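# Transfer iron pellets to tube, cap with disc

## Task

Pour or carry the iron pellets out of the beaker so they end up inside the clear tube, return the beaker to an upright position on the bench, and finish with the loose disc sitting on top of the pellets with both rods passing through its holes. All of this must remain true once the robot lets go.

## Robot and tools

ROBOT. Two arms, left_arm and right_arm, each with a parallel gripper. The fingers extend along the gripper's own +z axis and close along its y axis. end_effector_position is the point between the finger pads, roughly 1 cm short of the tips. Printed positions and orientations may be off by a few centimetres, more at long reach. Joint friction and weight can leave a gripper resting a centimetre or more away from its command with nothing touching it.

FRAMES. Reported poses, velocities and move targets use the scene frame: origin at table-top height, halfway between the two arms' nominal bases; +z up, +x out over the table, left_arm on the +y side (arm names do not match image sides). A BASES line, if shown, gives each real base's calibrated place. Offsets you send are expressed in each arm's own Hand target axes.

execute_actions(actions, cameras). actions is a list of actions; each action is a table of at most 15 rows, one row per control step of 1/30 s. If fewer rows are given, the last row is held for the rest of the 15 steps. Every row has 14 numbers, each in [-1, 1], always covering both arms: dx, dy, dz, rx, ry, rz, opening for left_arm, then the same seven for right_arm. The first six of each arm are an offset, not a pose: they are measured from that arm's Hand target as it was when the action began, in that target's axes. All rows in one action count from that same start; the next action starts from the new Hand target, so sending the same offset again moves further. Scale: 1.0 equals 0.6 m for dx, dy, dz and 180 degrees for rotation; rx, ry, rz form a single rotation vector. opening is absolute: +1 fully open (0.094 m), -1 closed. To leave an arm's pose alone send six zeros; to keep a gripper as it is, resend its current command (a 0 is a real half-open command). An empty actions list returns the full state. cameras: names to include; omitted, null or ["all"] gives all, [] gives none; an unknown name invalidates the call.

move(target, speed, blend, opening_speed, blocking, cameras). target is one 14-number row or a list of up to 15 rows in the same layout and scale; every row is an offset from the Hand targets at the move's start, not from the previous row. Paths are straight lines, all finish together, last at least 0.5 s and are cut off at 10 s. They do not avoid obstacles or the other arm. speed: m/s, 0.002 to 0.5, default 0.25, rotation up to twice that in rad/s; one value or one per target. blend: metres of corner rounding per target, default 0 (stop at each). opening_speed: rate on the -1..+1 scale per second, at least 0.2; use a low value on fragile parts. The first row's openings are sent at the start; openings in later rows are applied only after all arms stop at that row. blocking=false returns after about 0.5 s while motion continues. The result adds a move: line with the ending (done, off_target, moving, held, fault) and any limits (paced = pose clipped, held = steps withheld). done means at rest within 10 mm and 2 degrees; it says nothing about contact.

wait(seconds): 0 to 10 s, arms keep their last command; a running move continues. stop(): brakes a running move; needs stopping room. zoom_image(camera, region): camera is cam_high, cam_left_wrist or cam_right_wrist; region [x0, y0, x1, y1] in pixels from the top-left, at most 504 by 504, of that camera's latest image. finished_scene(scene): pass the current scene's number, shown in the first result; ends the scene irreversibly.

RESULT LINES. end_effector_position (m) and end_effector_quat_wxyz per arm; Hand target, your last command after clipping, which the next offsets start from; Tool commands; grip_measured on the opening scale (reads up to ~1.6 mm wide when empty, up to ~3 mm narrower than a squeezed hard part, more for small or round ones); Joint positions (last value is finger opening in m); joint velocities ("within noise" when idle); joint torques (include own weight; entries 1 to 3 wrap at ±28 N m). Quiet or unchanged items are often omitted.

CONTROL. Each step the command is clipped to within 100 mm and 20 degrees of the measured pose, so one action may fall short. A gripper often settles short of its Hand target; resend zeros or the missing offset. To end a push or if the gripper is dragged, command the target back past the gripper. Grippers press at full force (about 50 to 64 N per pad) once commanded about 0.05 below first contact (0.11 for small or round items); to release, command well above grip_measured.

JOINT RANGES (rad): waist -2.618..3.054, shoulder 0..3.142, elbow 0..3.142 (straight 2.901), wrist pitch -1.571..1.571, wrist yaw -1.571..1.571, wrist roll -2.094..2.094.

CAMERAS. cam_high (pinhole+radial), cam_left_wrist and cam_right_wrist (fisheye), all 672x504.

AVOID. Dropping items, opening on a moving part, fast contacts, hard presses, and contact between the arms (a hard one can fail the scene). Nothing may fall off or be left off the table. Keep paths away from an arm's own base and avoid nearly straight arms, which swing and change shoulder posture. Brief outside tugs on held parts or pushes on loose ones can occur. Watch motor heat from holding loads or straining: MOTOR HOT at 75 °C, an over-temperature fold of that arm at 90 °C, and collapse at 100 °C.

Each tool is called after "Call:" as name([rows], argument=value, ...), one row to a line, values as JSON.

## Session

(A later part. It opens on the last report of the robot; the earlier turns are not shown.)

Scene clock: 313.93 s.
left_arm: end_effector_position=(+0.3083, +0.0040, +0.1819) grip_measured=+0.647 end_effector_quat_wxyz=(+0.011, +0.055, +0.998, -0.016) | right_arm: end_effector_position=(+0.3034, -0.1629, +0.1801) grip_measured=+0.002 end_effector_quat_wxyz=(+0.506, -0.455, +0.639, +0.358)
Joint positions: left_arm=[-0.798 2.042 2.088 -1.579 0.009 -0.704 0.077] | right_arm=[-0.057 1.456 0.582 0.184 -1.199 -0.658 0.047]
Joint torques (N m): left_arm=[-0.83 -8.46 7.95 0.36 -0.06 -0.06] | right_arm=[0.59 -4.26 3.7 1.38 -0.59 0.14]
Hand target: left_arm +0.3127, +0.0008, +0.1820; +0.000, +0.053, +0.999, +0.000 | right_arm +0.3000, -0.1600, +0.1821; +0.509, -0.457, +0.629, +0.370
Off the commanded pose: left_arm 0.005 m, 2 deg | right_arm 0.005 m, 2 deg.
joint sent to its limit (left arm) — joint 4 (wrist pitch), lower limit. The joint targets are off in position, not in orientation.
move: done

Call:
move(target=[-0.0093, 0.0118, 0.0, 0, 0, -0.0061, 0.5, 0, 0, 0, 0, 0, 0, 0.0], speed=0.06, cameras=[])

Call:
move(target=[0.0086, -0.0105, 0.0, 0, 0, 0.0061, 0.5, 0, 0, 0, 0, 0, 0, 0.0], speed=0.06, cameras=["cam_left_wrist", "cam_right_wrist"])

Call:
zoom_image(camera="cam_right_wrist", region=[205, 85, 265, 145])

Call:
zoom_image(camera="cam_left_wrist", region=[250, 110, 400, 240])

Scene clock: 315.77 s.
left_arm: end_effector_position=(+0.3140, +0.0094, +0.1819) grip_measured=+0.647 end_effector_quat_wxyz=(+0.011, +0.045, +0.999, -0.016) | right_arm: end_effector_position=(+0.3034, -0.1629, +0.1801) grip_measured=+0.002 end_effector_quat_wxyz=(+0.506, -0.455, +0.639, +0.358)
Joint positions: left_arm=[-0.778 2.042 2.088 -1.579 0.009 -0.704 0.077] | right_arm=[-0.057 1.456 0.582 0.184 -1.199 -0.658 0.047]
Joint torques (N m): left_arm=[0.65 -8.49 8.03 0.38 -0.07 -0.07] | right_arm=[0.5 -4.26 3.79 1.39 -0.58 0.15]
Hand target: left_arm +0.3190, +0.0073, +0.1820; +0.000, +0.044, +0.999, +0.000 | right_arm +0.3000, -0.1600, +0.1821; +0.509, -0.457, +0.629, +0.370
Off the commanded pose: left_arm 0.005 m, 2 deg | right_arm 0.005 m, 2 deg.
joint sent to its limit (left arm) — joint 4 (wrist pitch), lower limit. The joint targets are off in position, not in orientation.
move: done

Scene clock: 316.97 s.
left_arm: end_effector_position=(+0.3092, +0.0048, +0.1819) grip_measured=+0.647 end_effector_quat_wxyz=(+0.011, +0.054, +0.998, -0.016) | right_arm: end_effector_position=(+0.3034, -0.1629, +0.1801) grip_measured=+0.002 end_effector_quat_wxyz=(+0.506, -0.455, +0.639, +0.358)
Joint positions: left_arm=[-0.795 2.042 2.088 -1.579 0.009 -0.704 0.077] | right_arm=[-0.057 1.456 0.582 0.184 -1.199 -0.658 0.047]
Joint torques (N m): left_arm=[-0.69 -8.5 7.88 0.35 -0.06 -0.05] | right_arm=[0.55 -4.23 3.69 1.37 -0.59 0.12]
Hand target: left_arm +0.3133, +0.0015, +0.1820; +0.000, +0.053, +0.999, +0.000 | right_arm +0.3000, -0.1600, +0.1821; +0.509, -0.457, +0.629, +0.370
Off the commanded pose: left_arm 0.005 m, 2 deg | right_arm 0.005 m, 2 deg.
joint sent to its limit (left arm) — joint 4 (wrist pitch), lower limit. The joint targets are off in position, not in orientation.
move: done
Images, in order: cam_left_wrist, cam_right_wrist.

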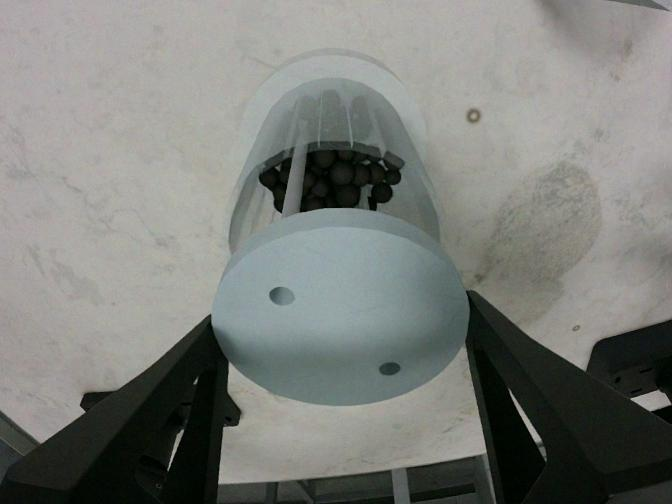

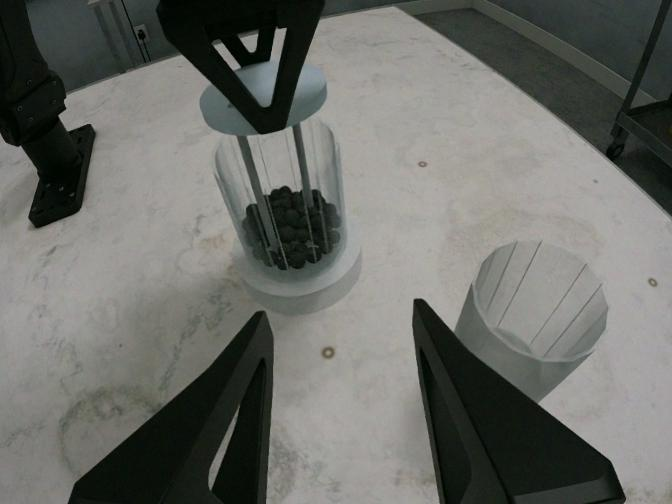

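Scaled by 8.400 from the camera's 672x504 image, which has a finer 960x720 frame.

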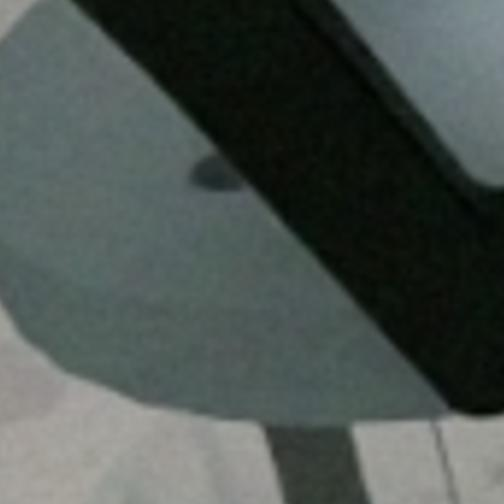

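Scaled by 3.360 from the camera's 672x504 image, which has a finer 960x720 frame.

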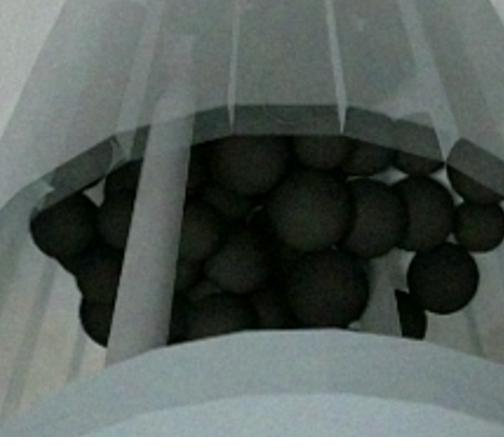

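Call:
move(target=[0, 0, 0.01, 0, 0, -0.002, 0.5, 0, 0, 0, 0, 0, 0, 0.0], speed=0.03, cameras=["cam_left_wrist", "cam_right_wrist"])

Call:
zoom_image(camera="cam_right_wrist", region=[190, 50, 350, 180])

Scene clock: 319.27 s.
left_arm: end_effector_position=(+0.3089, +0.0043, +0.1806) grip_measured=+0.647 end_effector_quat_wxyz=(+0.009, +0.054, +0.998, -0.015) | right_arm: end_effector_position=(+0.3034, -0.1629, +0.1801) grip_measured=+0.002 end_effector_quat_wxyz=(+0.506, -0.455, +0.639, +0.358)
Joint positions: left_arm=[-0.796 2.046 2.089 -1.581 0.009 -0.704 0.077] | right_arm=[-0.057 1.456 0.582 0.184 -1.199 -0.658 0.047]
Joint torques (N m): left_arm=[-0.62 -7.8 7.38 0.38 -0.05 -0.09] | right_arm=[0.53 -4.18 3.66 1.38 -0.57 0.14]
Hand target: left_arm +0.3133, +0.0015, +0.1760; +0.000, +0.050, +0.999, +0.000 | right_arm +0.3000, -0.1600, +0.1821; +0.509, -0.457, +0.629, +0.370
Off the commanded pose: left_arm 0.007 m, 2 deg | right_arm 0.005 m, 2 deg.
joint sent to its limit (left arm) — joint 4 (wrist pitch), lower limit. The joint targets are off in position, not in orientation.
move: done
Images, in order: cam_left_wrist, cam_right_wrist.

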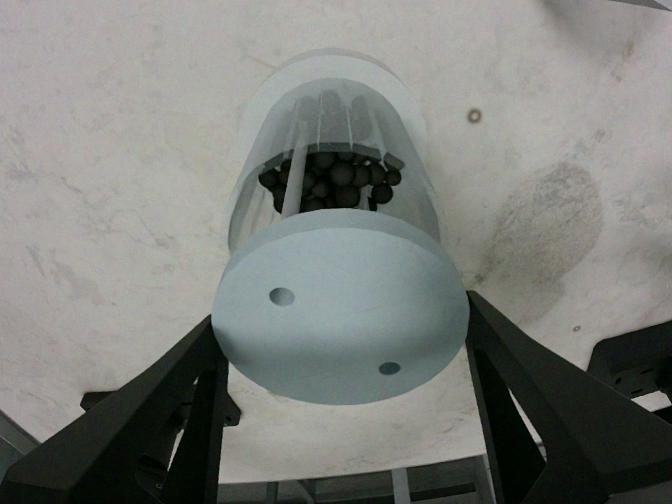

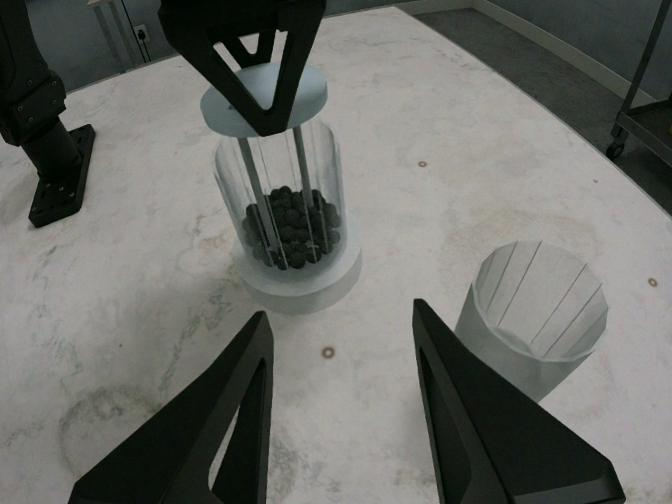

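Scaled by 3.150 from the camera's 672x504 image, which has a finer 960x720 frame.

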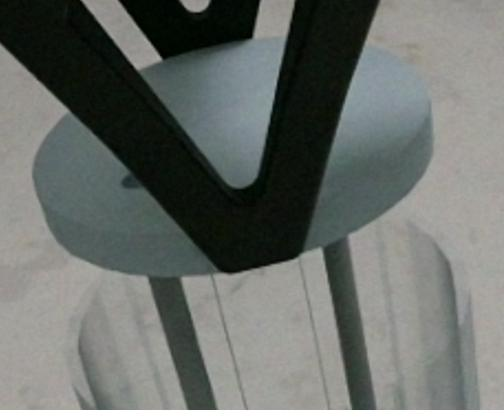

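Call:
move(target=[0, 0, 0.0133, 0, 0, 0, 0.5, 0, 0, 0, 0, 0, 0, 0.0], speed=0.04, cameras=["cam_left_wrist", "cam_right_wrist"])

Call:
zoom_image(camera="cam_right_wrist", region=[190, 50, 350, 180])

Scene clock: 320.63 s.
left_arm: end_effector_position=(+0.3088, +0.0044, +0.1798) grip_measured=+0.647 end_effector_quat_wxyz=(+0.007, +0.054, +0.998, -0.013) | right_arm: end_effector_position=(+0.3034, -0.1629, +0.1801) grip_measured=+0.002 end_effector_quat_wxyz=(+0.506, -0.455, +0.639, +0.358)
Joint positions: left_arm=[-0.796 2.053 2.096 -1.587 0.009 -0.704 0.077] | right_arm=[-0.057 1.456 0.582 0.184 -1.199 -0.658 0.047]
Joint torques (N m): left_arm=[-0.53 -6.8 6.42 0.44 -0.06 -0.05] | right_arm=[0.57 -4.23 3.75 1.38 -0.6 0.15]
Hand target: left_arm +0.3133, +0.0014, +0.1680; +0.000, +0.050, +0.999, +0.000 | right_arm +0.3000, -0.1600, +0.1821; +0.509, -0.457, +0.629, +0.370
Off the commanded pose: left_arm 0.013 m, 2 deg | right_arm 0.005 m, 2 deg.
joint sent to its limit (left arm) — joint 4 (wrist pitch), lower limit. The joint targets are off in position, not in orientation.
move: off_target (left_arm)
Images, in order: cam_left_wrist, cam_right_wrist.

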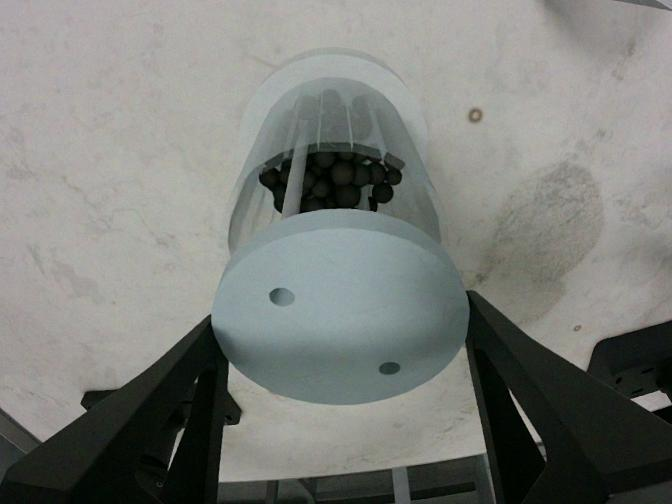

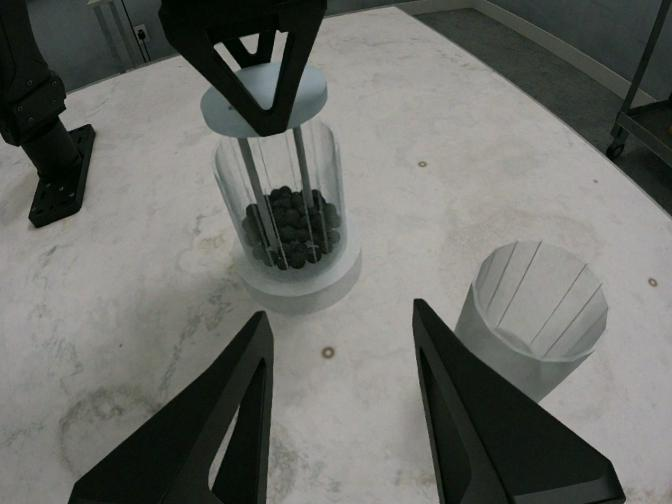

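Scaled by 3.150 from the camera's 672x504 image, which has a finer 960x720 frame.

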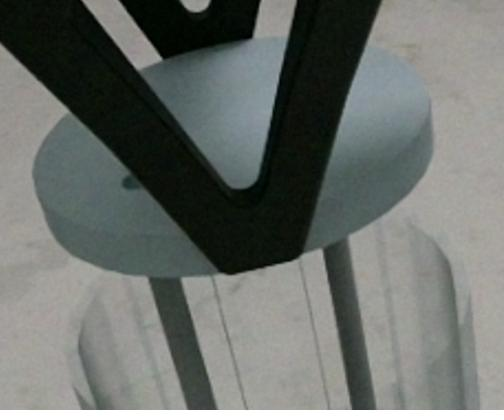

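Call:
move(target=[-0.0093, 0.0118, 0.0, 0, 0, -0.0061, 0.5, 0, 0, 0, 0, 0, 0, 0.0], speed=0.04, cameras=[])

Call:
move(target=[0.0086, -0.0105, 0.0, 0, 0, 0.0061, 0.5, 0, 0, 0, 0, 0, 0, 0.0], speed=0.04, cameras=["cam_left_wrist", "cam_right_wrist"])

Call:
zoom_image(camera="cam_right_wrist", region=[190, 50, 350, 180])

Scene clock: 322.70 s.
left_arm: end_effector_position=(+0.3095, +0.0046, +0.1802) grip_measured=+0.647 end_effector_quat_wxyz=(+0.006, +0.053, +0.998, -0.014) | right_arm: end_effector_position=(+0.3034, -0.1629, +0.1801) grip_measured=+0.002 end_effector_quat_wxyz=(+0.506, -0.455, +0.639, +0.358)
Joint positions: left_arm=[-0.793 2.053 2.097 -1.587 0.012 -0.704 0.077] | right_arm=[-0.057 1.456 0.582 0.184 -1.199 -0.658 0.047]
Joint torques (N m): left_arm=[1.29 -7.06 6.2 0.44 -0.05 -0.07] | right_arm=[0.59 -4.25 3.71 1.39 -0.62 0.14]
Hand target: left_arm +0.3195, +0.0079, +0.1680; +0.000, +0.041, +0.999, +0.000 | right_arm +0.3000, -0.1600, +0.1821; +0.509, -0.457, +0.629, +0.370
Off the commanded pose: left_arm 0.016 m, 2 deg | right_arm 0.005 m, 2 deg.
joint sent to its limit (left arm) — joint 4 (wrist pitch), lower limit. The joint targets are off in position, not in orientation.
move: off_target (left_arm)

Scene clock: 323.70 s.
left_arm: end_effector_position=(+0.3091, +0.0042, +0.1802) grip_measured=+0.647 end_effector_quat_wxyz=(+0.006, +0.054, +0.998, -0.014) | right_arm: end_effector_position=(+0.3034, -0.1629, +0.1801) grip_measured=+0.002 end_effector_quat_wxyz=(+0.506, -0.455, +0.639, +0.358)
Joint positions: left_arm=[-0.795 2.053 2.097 -1.587 0.012 -0.704 0.077] | right_arm=[-0.057 1.456 0.582 0.184 -1.199 -0.658 0.047]
Joint torques (N m): left_arm=[-0.39 -6.87 6.42 0.4 -0.07 -0.06] | right_arm=[0.61 -4.27 3.79 1.36 -0.59 0.15]
Hand target: left_arm +0.3139, +0.0021, +0.1680; +0.000, +0.050, +0.999, +0.000 | right_arm +0.3000, -0.1600, +0.1821; +0.509, -0.457, +0.629, +0.370
Off the commanded pose: left_arm 0.013 m, 2 deg | right_arm 0.005 m, 2 deg.
joint sent to its limit (left arm) — joint 4 (wrist pitch), lower limit. The joint targets are off in position, not in orientation.
move: off_target (left_arm)
Images, in order: cam_left_wrist, cam_right_wrist.

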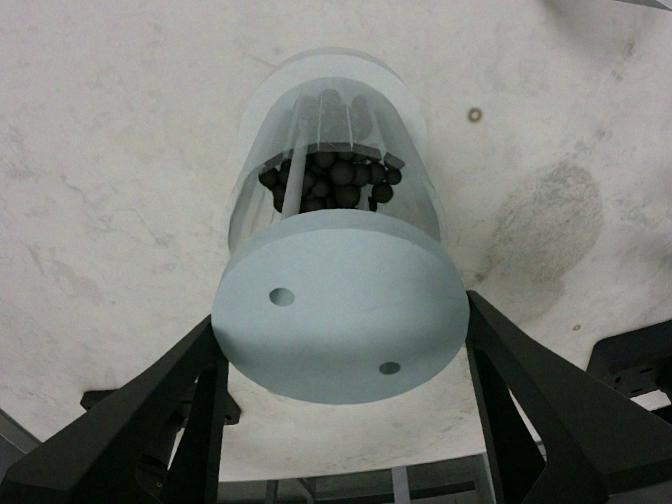

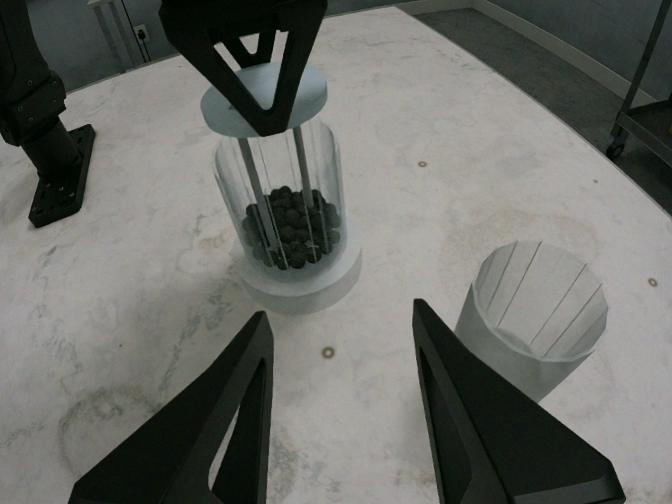

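Scaled by 3.150 from the camera's 672x504 image, which has a finer 960x720 frame.

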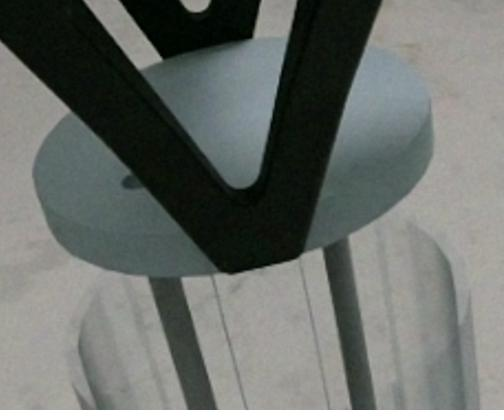

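Call:
zoom_image(camera="cam_left_wrist", region=[242, 258, 322, 338])

Call:
zoom_image(camera="cam_left_wrist", region=[350, 328, 430, 408])

Call:
zoom_image(camera="cam_left_wrist", region=[250, 110, 400, 240])

Call:
zoom_image(camera="cam_right_wrist", region=[205, 85, 265, 145])

Scaled by 6.300 from the camera's 672x504 image, which has a finer 960x720 frame.

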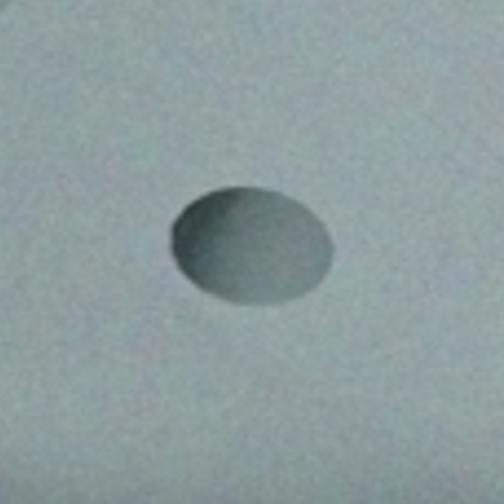

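Scaled by 6.300 from the camera's 672x504 image, which has a finer 960x720 frame.

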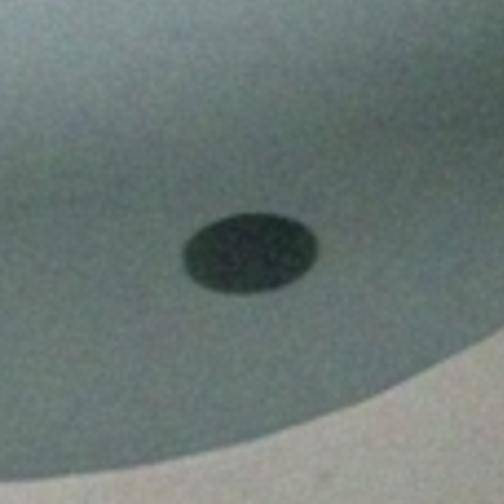

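Scaled by 3.360 from the camera's 672x504 image, which has a finer 960x720 frame.

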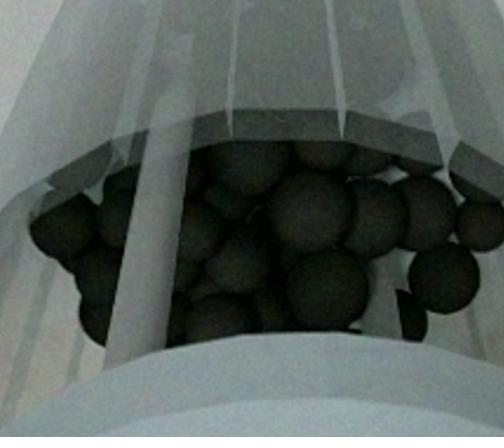

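Scaled by 8.400 from the camera's 672x504 image, which has a finer 960x720 frame.

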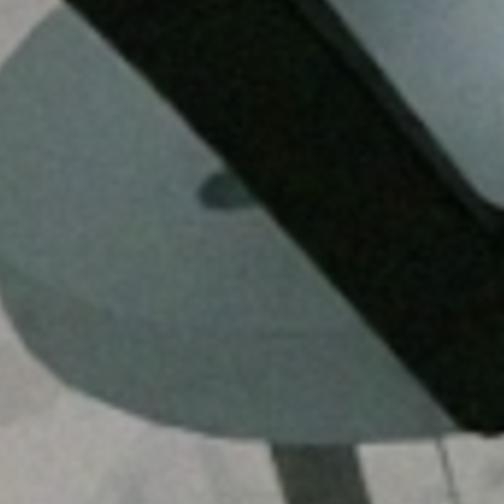

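Call:
move(target=[0, 0, 0.0167, 0, 0, 0, 0.5, 0, 0, 0, 0, 0, 0, 0.0], speed=0.04, cameras=["cam_left_wrist", "cam_right_wrist"])

Call:
zoom_image(camera="cam_right_wrist", region=[190, 50, 350, 180])

Scene clock: 326.20 s.
left_arm: end_effector_position=(+0.3088, +0.0044, +0.1789) grip_measured=+0.647 end_effector_quat_wxyz=(+0.006, +0.054, +0.998, -0.014) | right_arm: end_effector_position=(+0.3034, -0.1629, +0.1801) grip_measured=+0.002 end_effector_quat_wxyz=(+0.506, -0.455, +0.639, +0.358)
Joint positions: left_arm=[-0.795 2.051 2.089 -1.582 0.012 -0.704 0.077] | right_arm=[-0.057 1.456 0.582 0.184 -1.199 -0.658 0.047]
Joint torques (N m): left_arm=[-0.68 -7.84 2.22 0.81 -0.11 -0.05] | right_arm=[0.61 -4.25 3.7 1.36 -0.61 0.13]
Hand target: left_arm +0.3139, +0.0021, +0.1580; +0.000, +0.050, +0.999, +0.000 | right_arm +0.3000, -0.1600, +0.1821; +0.509, -0.457, +0.629, +0.370
Off the commanded pose: left_arm 0.022 m, 2 deg | right_arm 0.005 m, 2 deg.
move: off_target (left_arm)
Images, in order: cam_left_wrist, cam_right_wrist.

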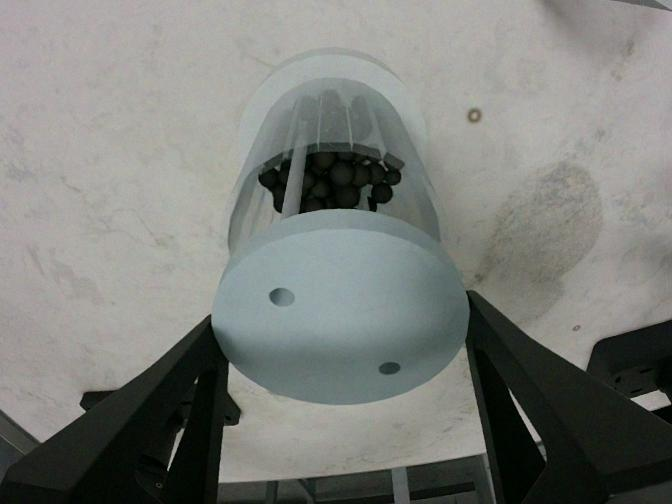

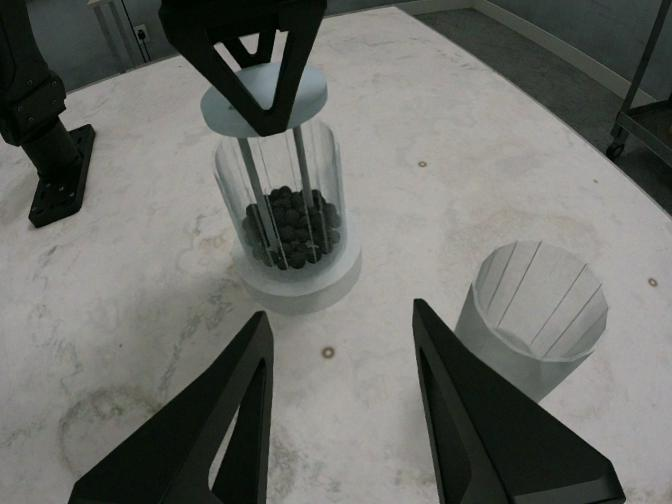

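Scaled by 3.150 from the camera's 672x504 image, which has a finer 960x720 frame.

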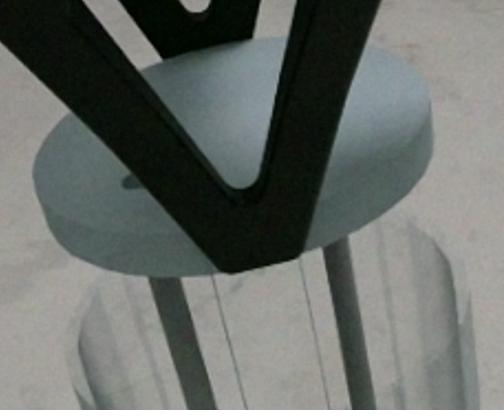

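Call:
move([
  [0.0, 0.0, -0.0333, 0, 0, 0.0, 0.5, 0, 0, 0, 0, 0, 0, 0.0],
  [-0.0093, 0.0118, -0.0333, 0, 0, -0.0061, 0.5, 0, 0, 0, 0, 0, 0, 0.0],
], speed=0.04, cameras=["cam_right_wrist"])

Call:
zoom_image(camera="cam_right_wrist", region=[190, 50, 350, 180])

Scene clock: 330.37 s.
left_arm: end_effector_position=(+0.3100, +0.0051, +0.1802) grip_measured=+0.647 end_effector_quat_wxyz=(+0.005, +0.051, +0.999, -0.015) | right_arm: end_effector_position=(+0.3034, -0.1629, +0.1801) grip_measured=+0.002 end_effector_quat_wxyz=(+0.506, -0.455, +0.639, +0.358)
Joint positions: left_arm=[-0.79 2.053 2.097 -1.587 0.015 -0.704 0.077] | right_arm=[-0.057 1.456 0.582 0.184 -1.199 -0.658 0.047]
Joint torques (N m): left_arm=[1.29 -8.8 6.43 0.47 -0.08 0] | right_arm=[0.55 -4.21 3.63 1.38 -0.59 0.1]
Hand target: left_arm +0.3201, +0.0086, +0.1780; +0.000, +0.041, +0.999, +0.000 | right_arm +0.3000, -0.1600, +0.1821; +0.509, -0.457, +0.629, +0.370
Off the commanded pose: left_arm 0.011 m, 2 deg | right_arm 0.005 m, 2 deg.
joint sent to its limit (left arm) — joint 4 (wrist pitch), lower limit. The joint targets are off in position, not in orientation.
move: off_target (left_arm)
Images, in order: cam_right_wrist.

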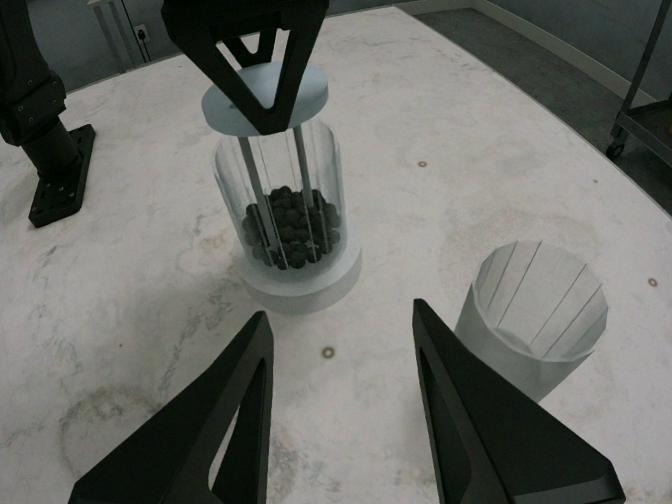

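Scaled by 3.150 from the camera's 672x504 image, which has a finer 960x720 frame.

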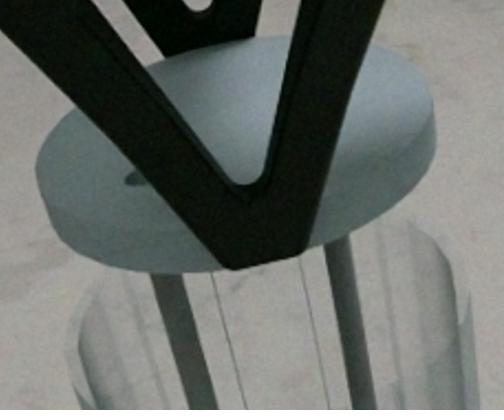

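Call:
move(target=[0.0, 0.0, -0.0083, 0, 0, 0.0, 0.5, 0, 0, 0, 0, 0, 0, 0.0], speed=0.03, cameras=[])

Call:
move(target=[0.0, 0.0, -0.0083, 0, 0, 0.0, 0.5, 0, 0, 0, 0, 0, 0, 0.0], speed=0.03, cameras=["cam_right_wrist"])

Scene clock: 332.00 s.
left_arm: end_effector_position=(+0.3102, +0.0049, +0.1806) grip_measured=+0.647 end_effector_quat_wxyz=(+0.006, +0.051, +0.999, -0.016) | right_arm: end_effector_position=(+0.3034, -0.1629, +0.1801) grip_measured=+0.002 end_effector_quat_wxyz=(+0.506, -0.455, +0.639, +0.358)
Joint positions: left_arm=[-0.79 2.053 2.099 -1.587 0.015 -0.704 0.077] | right_arm=[-0.057 1.456 0.582 0.184 -1.199 -0.658 0.047]
Joint torques (N m): left_arm=[1.55 -9.88 6.84 0.45 -0.04 -0.02] | right_arm=[0.58 -4.23 3.67 1.34 -0.59 0.16]
Hand target: left_arm +0.3201, +0.0086, +0.1830; +0.000, +0.041, +0.999, +0.000 | right_arm +0.3000, -0.1600, +0.1821; +0.509, -0.457, +0.629, +0.370
Off the commanded pose: left_arm 0.011 m, 2 deg | right_arm 0.005 m, 2 deg.
joint sent to its limit (left arm) — joint 4 (wrist pitch), lower limit. The joint targets are off in position, not in orientation.
move: off_target (left_arm)

Scene clock: 333.23 s.
left_arm: end_effector_position=(+0.3102, +0.0049, +0.1806) grip_measured=+0.647 end_effector_quat_wxyz=(+0.006, +0.051, +0.999, -0.016) | right_arm: end_effector_position=(+0.3034, -0.1629, +0.1801) grip_measured=+0.002 end_effector_quat_wxyz=(+0.506, -0.455, +0.639, +0.358)
Joint positions: left_arm=[-0.79 2.053 2.099 -1.587 0.015 -0.704 0.077] | right_arm=[-0.057 1.456 0.582 0.184 -1.199 -0.658 0.047]
Joint torques (N m): left_arm=[1.37 -11.03 7.16 0.47 -0.09 -0.03] | right_arm=[0.54 -4.21 3.74 1.37 -0.61 0.13]
Hand target: left_arm +0.3201, +0.0086, +0.1880; +0.000, +0.041, +0.999, +0.000 | right_arm +0.3000, -0.1600, +0.1821; +0.509, -0.457, +0.629, +0.370
Off the commanded pose: left_arm 0.013 m, 2 deg | right_arm 0.005 m, 2 deg.
joint sent to its limit (left arm) — joint 4 (wrist pitch), lower limit. The joint targets are off in position, not in orientation.
move: off_target (left_arm)
Images, in order: cam_right_wrist.

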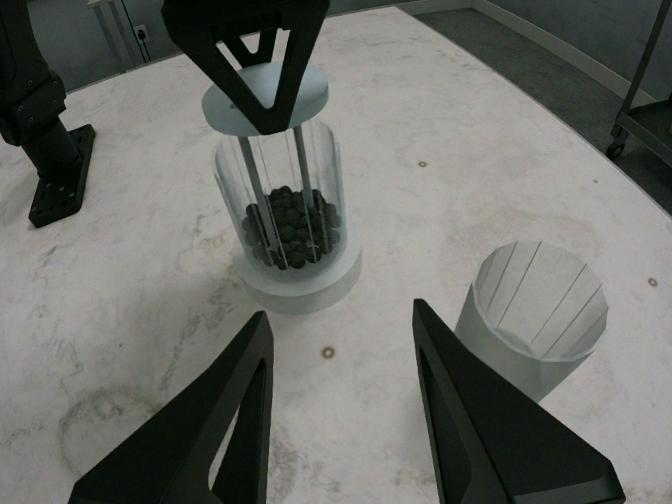

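Call:
move(target=[0.0193, -0.0232, 0.01, 0, 0, 0.0061, 0.5, 0, 0, 0, 0, 0, 0, 0.0], speed=0.04, cameras=["cam_right_wrist"])

Call:
zoom_image(camera="cam_right_wrist", region=[190, 50, 350, 180])

Scene clock: 335.00 s.
left_arm: end_effector_position=(+0.3077, +0.0031, +0.1806) grip_measured=+0.647 end_effector_quat_wxyz=(+0.011, +0.052, +0.999, -0.010) | right_arm: end_effector_position=(+0.3034, -0.1629, +0.1801) grip_measured=+0.002 end_effector_quat_wxyz=(+0.506, -0.455, +0.639, +0.358)
Joint positions: left_arm=[-0.805 2.053 2.099 -1.588 -0.001 -0.718 0.077] | right_arm=[-0.057 1.456 0.582 0.184 -1.199 -0.658 0.047]
Joint torques (N m): left_arm=[-1.01 -9.42 7.08 0.53 0.02 -0.12] | right_arm=[0.65 -4.3 3.79 1.39 -0.61 0.13]
Hand target: left_arm +0.3075, -0.0044, +0.1820; +0.000, +0.050, +0.999, +0.000 | right_arm +0.3000, -0.1600, +0.1821; +0.509, -0.457, +0.629, +0.370
Off the commanded pose: left_arm 0.008 m, 2 deg | right_arm 0.005 m, 2 deg.
joint sent to its limit (left arm) — joint 4 (wrist pitch), lower limit. The joint targets are off in position, not in orientation.
move: done
Images, in order: cam_right_wrist.

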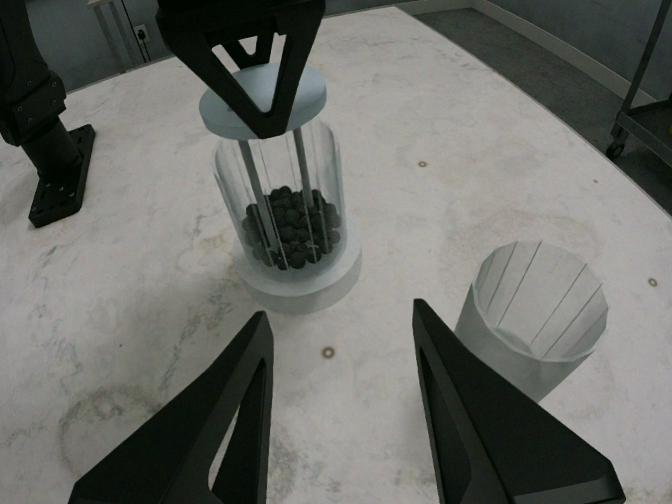

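Scaled by 3.150 from the camera's 672x504 image, which has a finer 960x720 frame.

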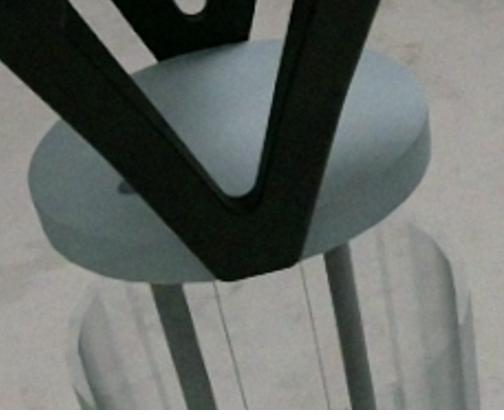

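Call:
move([
  [-0.0057, 0.0071, 0.0, 0, 0, 0, 0.5, 0, 0, 0, 0, 0, 0, 0.0],
  [-0.0057, 0.0071, 0.0333, 0, 0, 0, 0.5, 0, 0, 0, 0, 0, 0, 0.0],
], speed=0.04, cameras=["cam_right_wrist", "cam_left_wrist"])

Call:
zoom_image(camera="cam_right_wrist", region=[190, 50, 350, 180])

Scene clock: 337.53 s.
left_arm: end_effector_position=(+0.3078, +0.0030, +0.1796) grip_measured=+0.647 end_effector_quat_wxyz=(+0.010, +0.052, +0.999, -0.009) | right_arm: end_effector_position=(+0.3034, -0.1629, +0.1801) grip_measured=+0.002 end_effector_quat_wxyz=(+0.506, -0.455, +0.639, +0.358)
Joint positions: left_arm=[-0.805 2.054 2.097 -1.587 -0.001 -0.718 0.077] | right_arm=[-0.057 1.456 0.582 0.184 -1.199 -0.658 0.047]
Joint torques (N m): left_arm=[0.65 -7.65 3.45 0.69 0.01 0] | right_arm=[0.53 -4.23 3.77 1.39 -0.6 0.18]
Hand target: left_arm +0.3113, -0.0005, +0.1620; +0.000, +0.050, +0.999, +0.000 | right_arm +0.3000, -0.1600, +0.1821; +0.509, -0.457, +0.629, +0.370
Off the commanded pose: left_arm 0.018 m, 2 deg | right_arm 0.005 m, 2 deg.
move: off_target (left_arm)
Images, in order: cam_left_wrist, cam_right_wrist.

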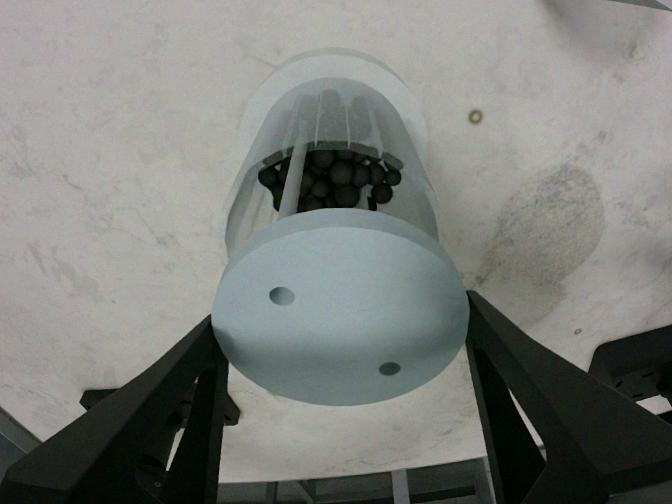

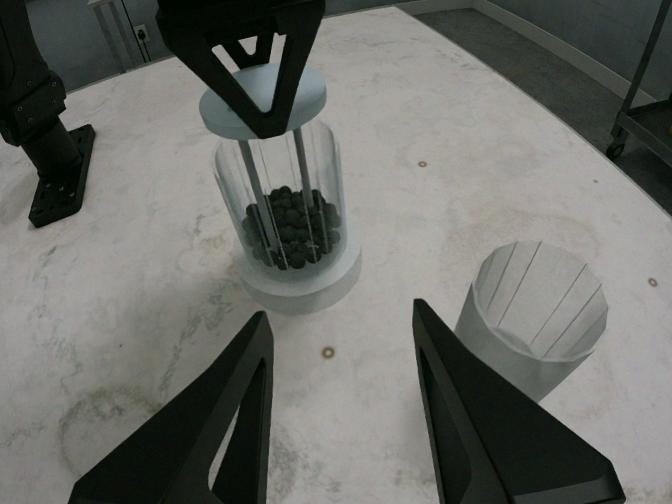

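Scaled by 3.150 from the camera's 672x504 image, which has a finer 960x720 frame.

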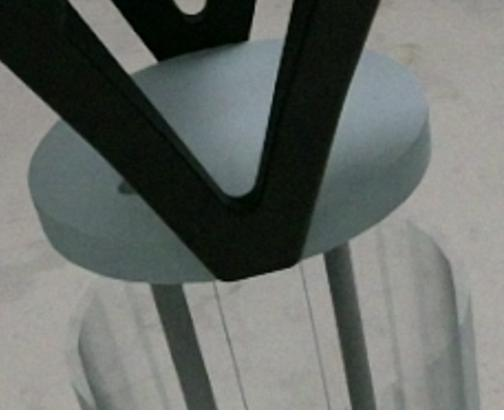

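Call:
wait(seconds=0.2, cameras=["cam_high", "cam_left_wrist", "cam_right_wrist"])

Call:
zoom_image(camera="cam_high", region=[270, 180, 430, 340])

Call:
zoom_image(camera="cam_right_wrist", region=[150, 0, 400, 320])

Scene clock: 342.53 s.
left_arm: end_effector_position=(+0.3078, +0.0030, +0.1796) grip_measured=+0.647 end_effector_quat_wxyz=(+0.010, +0.052, +0.999, -0.009) | right_arm: end_effector_position=(+0.3034, -0.1629, +0.1801) grip_measured=+0.002 end_effector_quat_wxyz=(+0.506, -0.455, +0.639, +0.358)
Joint positions: left_arm=[-0.805 2.054 2.097 -1.587 -0.001 -0.718 0.077] | right_arm=[-0.057 1.456 0.582 0.184 -1.199 -0.658 0.047]
Joint torques (N m): left_arm=[0.38 -7.57 3.48 0.75 0 0] | right_arm=[0.5 -4.22 3.75 1.43 -0.59 0.14]
Hand target: left_arm +0.3113, -0.0005, +0.1620; +0.000, +0.050, +0.999, +0.000 | right_arm +0.3000, -0.1600, +0.1821; +0.509, -0.457, +0.629, +0.370
Tool commands: left_gripper/opening=+0.5 right_gripper/opening=+0.0
Off the commanded pose: left_arm 0.018 m, 2 deg | right_arm 0.005 m, 2 deg.
wait: 0.20 s; at rest from the start

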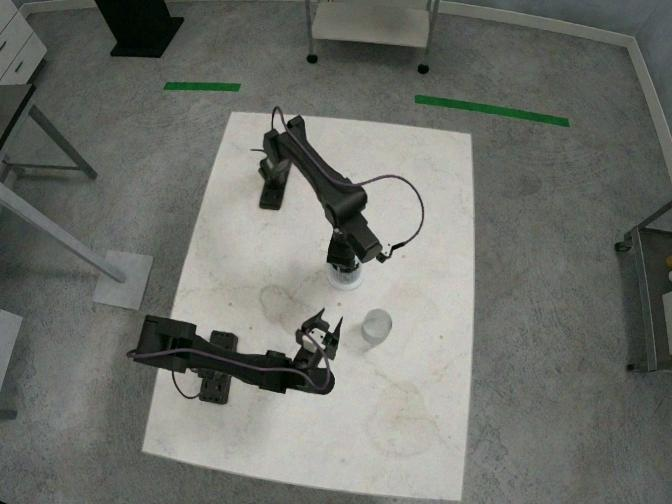

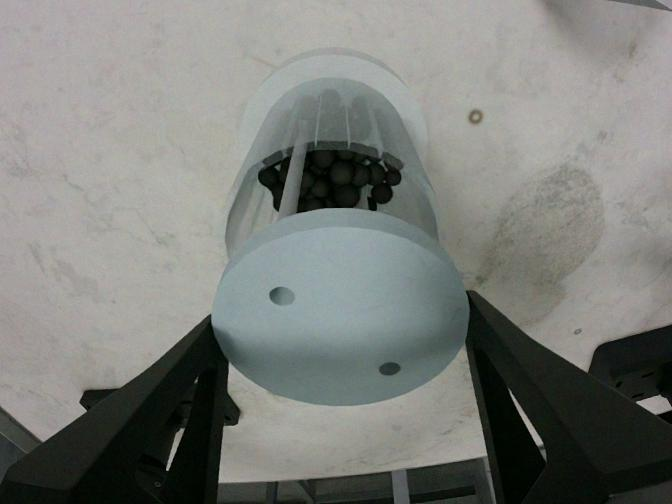

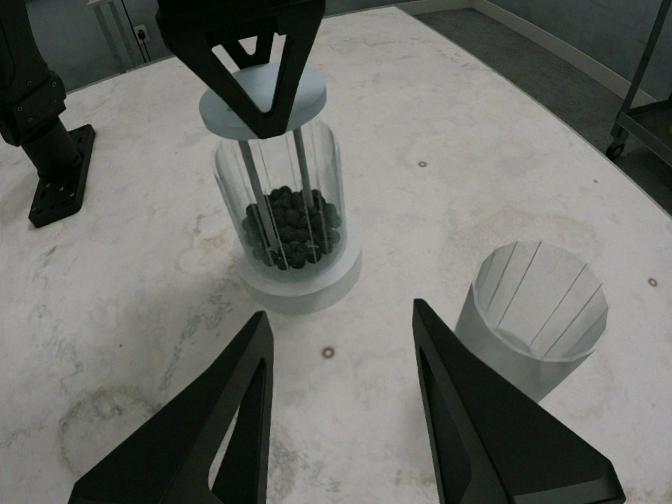

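Scaled by 3.150.

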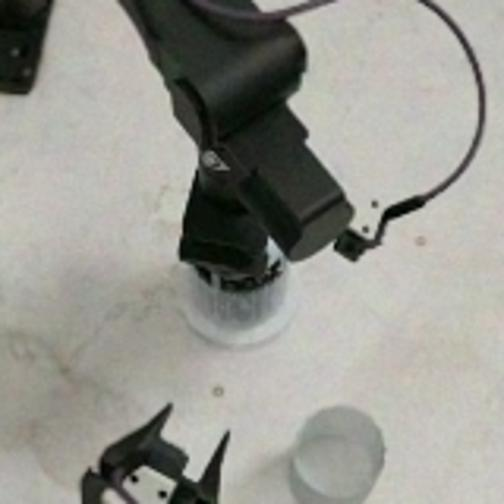

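Scaled by 1.575 from the camera's 672x504 image, which has a finer 960x720 frame.

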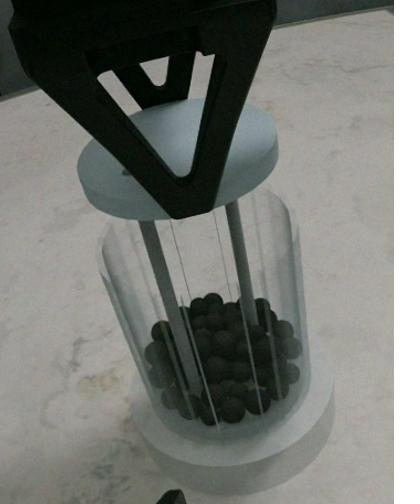

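Call:
move([
  [0, 0, -0.0833, 0, 0, 0, 0.5, 0, 0, 0, 0, 0, 0, 0.0],
  [0.0848, 0.042, -0.0633, 0, 0, 0.0106, 0.5, 0, 0, 0, 0, 0, 0, 0.0],
  [0.0848, 0.042, -0.0883, 0, 0, 0.0106, 0.5, 0, 0, 0, 0, 0, 0, 0.0],
  [0.0018, 0.0075, -0.055, 0, 0, 0.0106, 0.5, 0, 0, 0, 0, 0, 0, 0.0],
], speed=0.07, cameras=[])

Call:
move(target=[0, 0, 0.02, 0, 0, 0, 0.5, 0, 0, 0, 0, 0, 0, 0.0], speed=0.04, cameras=["cam_left_wrist", "cam_right_wrist"])

Scene clock: 350.53 s.
left_arm: end_effector_position=(+0.3041, +0.0084, +0.1938) grip_measured=+0.647 end_effector_quat_wxyz=(+0.019, +0.060, +0.998, -0.022) | right_arm: end_effector_position=(+0.3034, -0.1629, +0.1801) grip_measured=+0.002 end_effector_quat_wxyz=(+0.506, -0.455, +0.639, +0.358)
Joint positions: left_arm=[-0.799 2.005 2.082 -1.59 0.006 -0.697 0.077] | right_arm=[-0.057 1.456 0.582 0.184 -1.199 -0.658 0.047]
Joint torques (N m): left_arm=[0.62 -8.58 7.87 0.51 -0.01 0.1] | right_arm=[0.65 -4.15 3.84 1.41 -0.61 0.13]
Hand target: left_arm +0.3107, +0.0041, +0.1950; +0.000, +0.067, +0.998, +0.000 | right_arm +0.3000, -0.1600, +0.1821; +0.509, -0.457, +0.629, +0.370
Off the commanded pose: left_arm 0.008 m, 3 deg | right_arm 0.005 m, 2 deg.
joint read past its limit (left arm) — joint 4 (wrist pitch), lower limit.
joint sent to its limit (left arm) — joint 4 (wrist pitch), lower limit. The joint targets are off in position and orientation.
move: off_target (left_arm)

Scene clock: 351.97 s.
left_arm: end_effector_position=(+0.3055, +0.0070, +0.1848) grip_measured=+0.647 end_effector_quat_wxyz=(+0.011, +0.060, +0.998, -0.014) | right_arm: end_effector_position=(+0.3034, -0.1629, +0.1801) grip_measured=+0.002 end_effector_quat_wxyz=(+0.506, -0.455, +0.639, +0.358)
Joint positions: left_arm=[-0.799 2.03 2.082 -1.588 0.006 -0.695 0.077] | right_arm=[-0.057 1.456 0.582 0.184 -1.199 -0.658 0.047]
Joint torques (N m): left_arm=[0.54 -8.61 7.01 0.49 0 0.12] | right_arm=[0.68 -4.12 3.69 1.42 -0.6 0.13]
Hand target: left_arm +0.3107, +0.0041, +0.1830; +0.000, +0.067, +0.998, +0.000 | right_arm +0.3000, -0.1600, +0.1821; +0.509, -0.457, +0.629, +0.370
Off the commanded pose: left_arm 0.006 m, 2 deg | right_arm 0.005 m, 2 deg.
joint read past its limit (left arm) — joint 4 (wrist pitch), lower limit.
joint sent to its limit (left arm) — joint 4 (wrist pitch), lower limit. The joint targets are off in position, not in orientation.
move: done
Images, in order: cam_left_wrist, cam_right_wrist.

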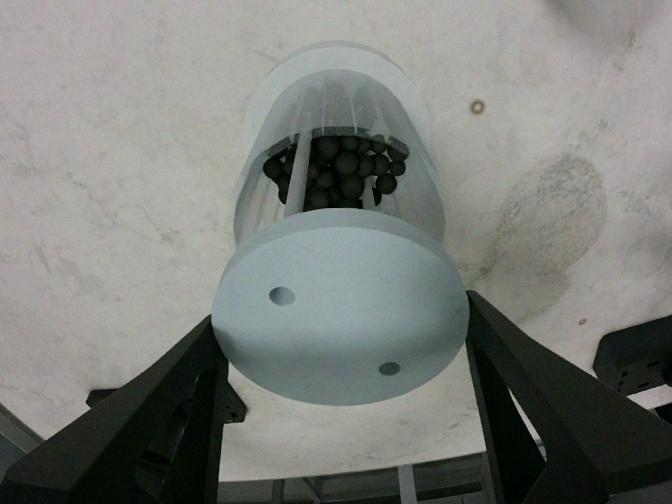

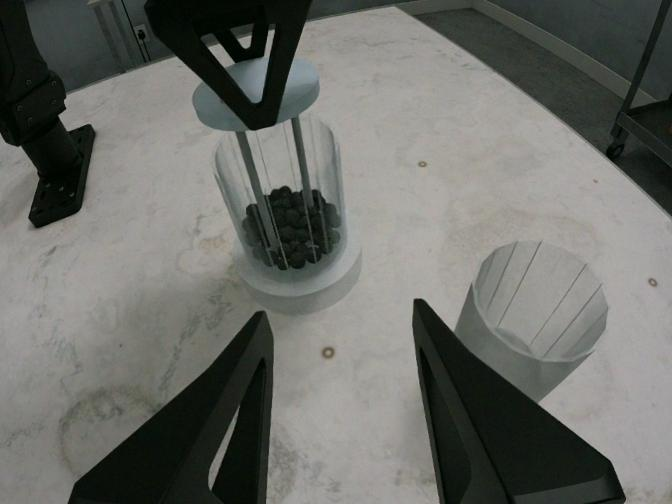

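Call:
move(target=[-0.0102, 0.0137, 0.0, 0, 0, -0.0126, 0.5, 0, 0, 0, 0, 0, 0, 0.0], speed=0.06, cameras=[])

Call:
move(target=[0.0105, -0.0128, 0.0, 0, 0, 0.0073, 0.5, 0, 0, 0, 0, 0, 0, 0.0], speed=0.06, cameras=[])

Call:
move(target=[-0.0037, -0.0028, 0.0, 0, 0, 0, 0.5, 0, 0, 0, 0, 0, 0, 0.0], speed=0.03, cameras=[])

Scene clock: 354.13 s.
left_arm: end_effector_position=(+0.3128, +0.0140, +0.1848) grip_measured=+0.647 end_effector_quat_wxyz=(+0.011, +0.047, +0.999, -0.014) | right_arm: end_effector_position=(+0.3034, -0.1629, +0.1801) grip_measured=+0.002 end_effector_quat_wxyz=(+0.506, -0.455, +0.639, +0.358)
Joint positions: left_arm=[-0.773 2.03 2.082 -1.588 0.006 -0.695 0.077] | right_arm=[-0.057 1.456 0.582 0.184 -1.199 -0.658 0.047]
Joint torques (N m): left_arm=[0.54 -8.79 6.93 0.48 -0.02 -0.04] | right_arm=[0.57 -4.23 3.84 1.38 -0.6 0.11]
Hand target: left_arm +0.3178, +0.0114, +0.1830; +0.000, +0.047, +0.999, +0.000 | right_arm +0.3000, -0.1600, +0.1821; +0.509, -0.457, +0.629, +0.370
Off the commanded pose: left_arm 0.006 m, 2 deg | right_arm 0.005 m, 2 deg.
joint read past its limit (left arm) — joint 4 (wrist pitch), lower limit.
joint sent to its limit (left arm) — joint 4 (wrist pitch), lower limit. The joint targets are off in position, not in orientation.
move: done

Scene clock: 355.27 s.
left_arm: end_effector_position=(+0.3068, +0.0082, +0.1848) grip_measured=+0.647 end_effector_quat_wxyz=(+0.011, +0.058, +0.998, -0.014) | right_arm: end_effector_position=(+0.3034, -0.1629, +0.1801) grip_measured=+0.002 end_effector_quat_wxyz=(+0.506, -0.455, +0.639, +0.358)
Joint positions: left_arm=[-0.795 2.03 2.082 -1.588 0.006 -0.695 0.077] | right_arm=[-0.057 1.456 0.582 0.184 -1.199 -0.658 0.047]
Joint torques (N m): left_arm=[-0.55 -8.44 6.79 0.49 -0.04 -0.03] | right_arm=[0.62 -4.15 3.62 1.37 -0.6 0.15]
Hand target: left_arm +0.3108, +0.0044, +0.1830; +0.000, +0.058, +0.998, +0.000 | right_arm +0.3000, -0.1600, +0.1821; +0.509, -0.457, +0.629, +0.370
Off the commanded pose: left_arm 0.006 m, 2 deg | right_arm 0.005 m, 2 deg.
joint read past its limit (left arm) — joint 4 (wrist pitch), lower limit.
joint sent to its limit (left arm) — joint 4 (wrist pitch), lower limit. The joint targets are off in position, not in orientation.
move: done

Scene clock: 356.43 s.
left_arm: end_effector_position=(+0.3071, +0.0079, +0.1820) grip_measured=+0.647 end_effector_quat_wxyz=(+0.008, +0.058, +0.998, -0.012) | right_arm: end_effector_position=(+0.3034, -0.1629, +0.1801) grip_measured=+0.002 end_effector_quat_wxyz=(+0.506, -0.455, +0.639, +0.358)
Joint positions: left_arm=[-0.795 2.037 2.082 -1.588 0.006 -0.695 0.077] | right_arm=[-0.057 1.456 0.582 0.184 -1.199 -0.658 0.047]
Joint torques (N m): left_arm=[-0.38 -8.36 8.23 0.46 -0.03 -0.01] | right_arm=[0.68 -4.19 3.71 1.39 -0.6 0.13]
Hand target: left_arm +0.3128, +0.0025, +0.1830; +0.000, +0.058, +0.998, +0.000 | right_arm +0.3000, -0.1600, +0.1821; +0.509, -0.457, +0.629, +0.370
Off the commanded pose: left_arm 0.008 m, 2 deg | right_arm 0.005 m, 2 deg.
joint read past its limit (left arm) — joint 4 (wrist pitch), lower limit.
joint sent to its limit (left arm) — joint 4 (wrist pitch), lower limit. The joint targets are off in position, not in orientation.
move: done


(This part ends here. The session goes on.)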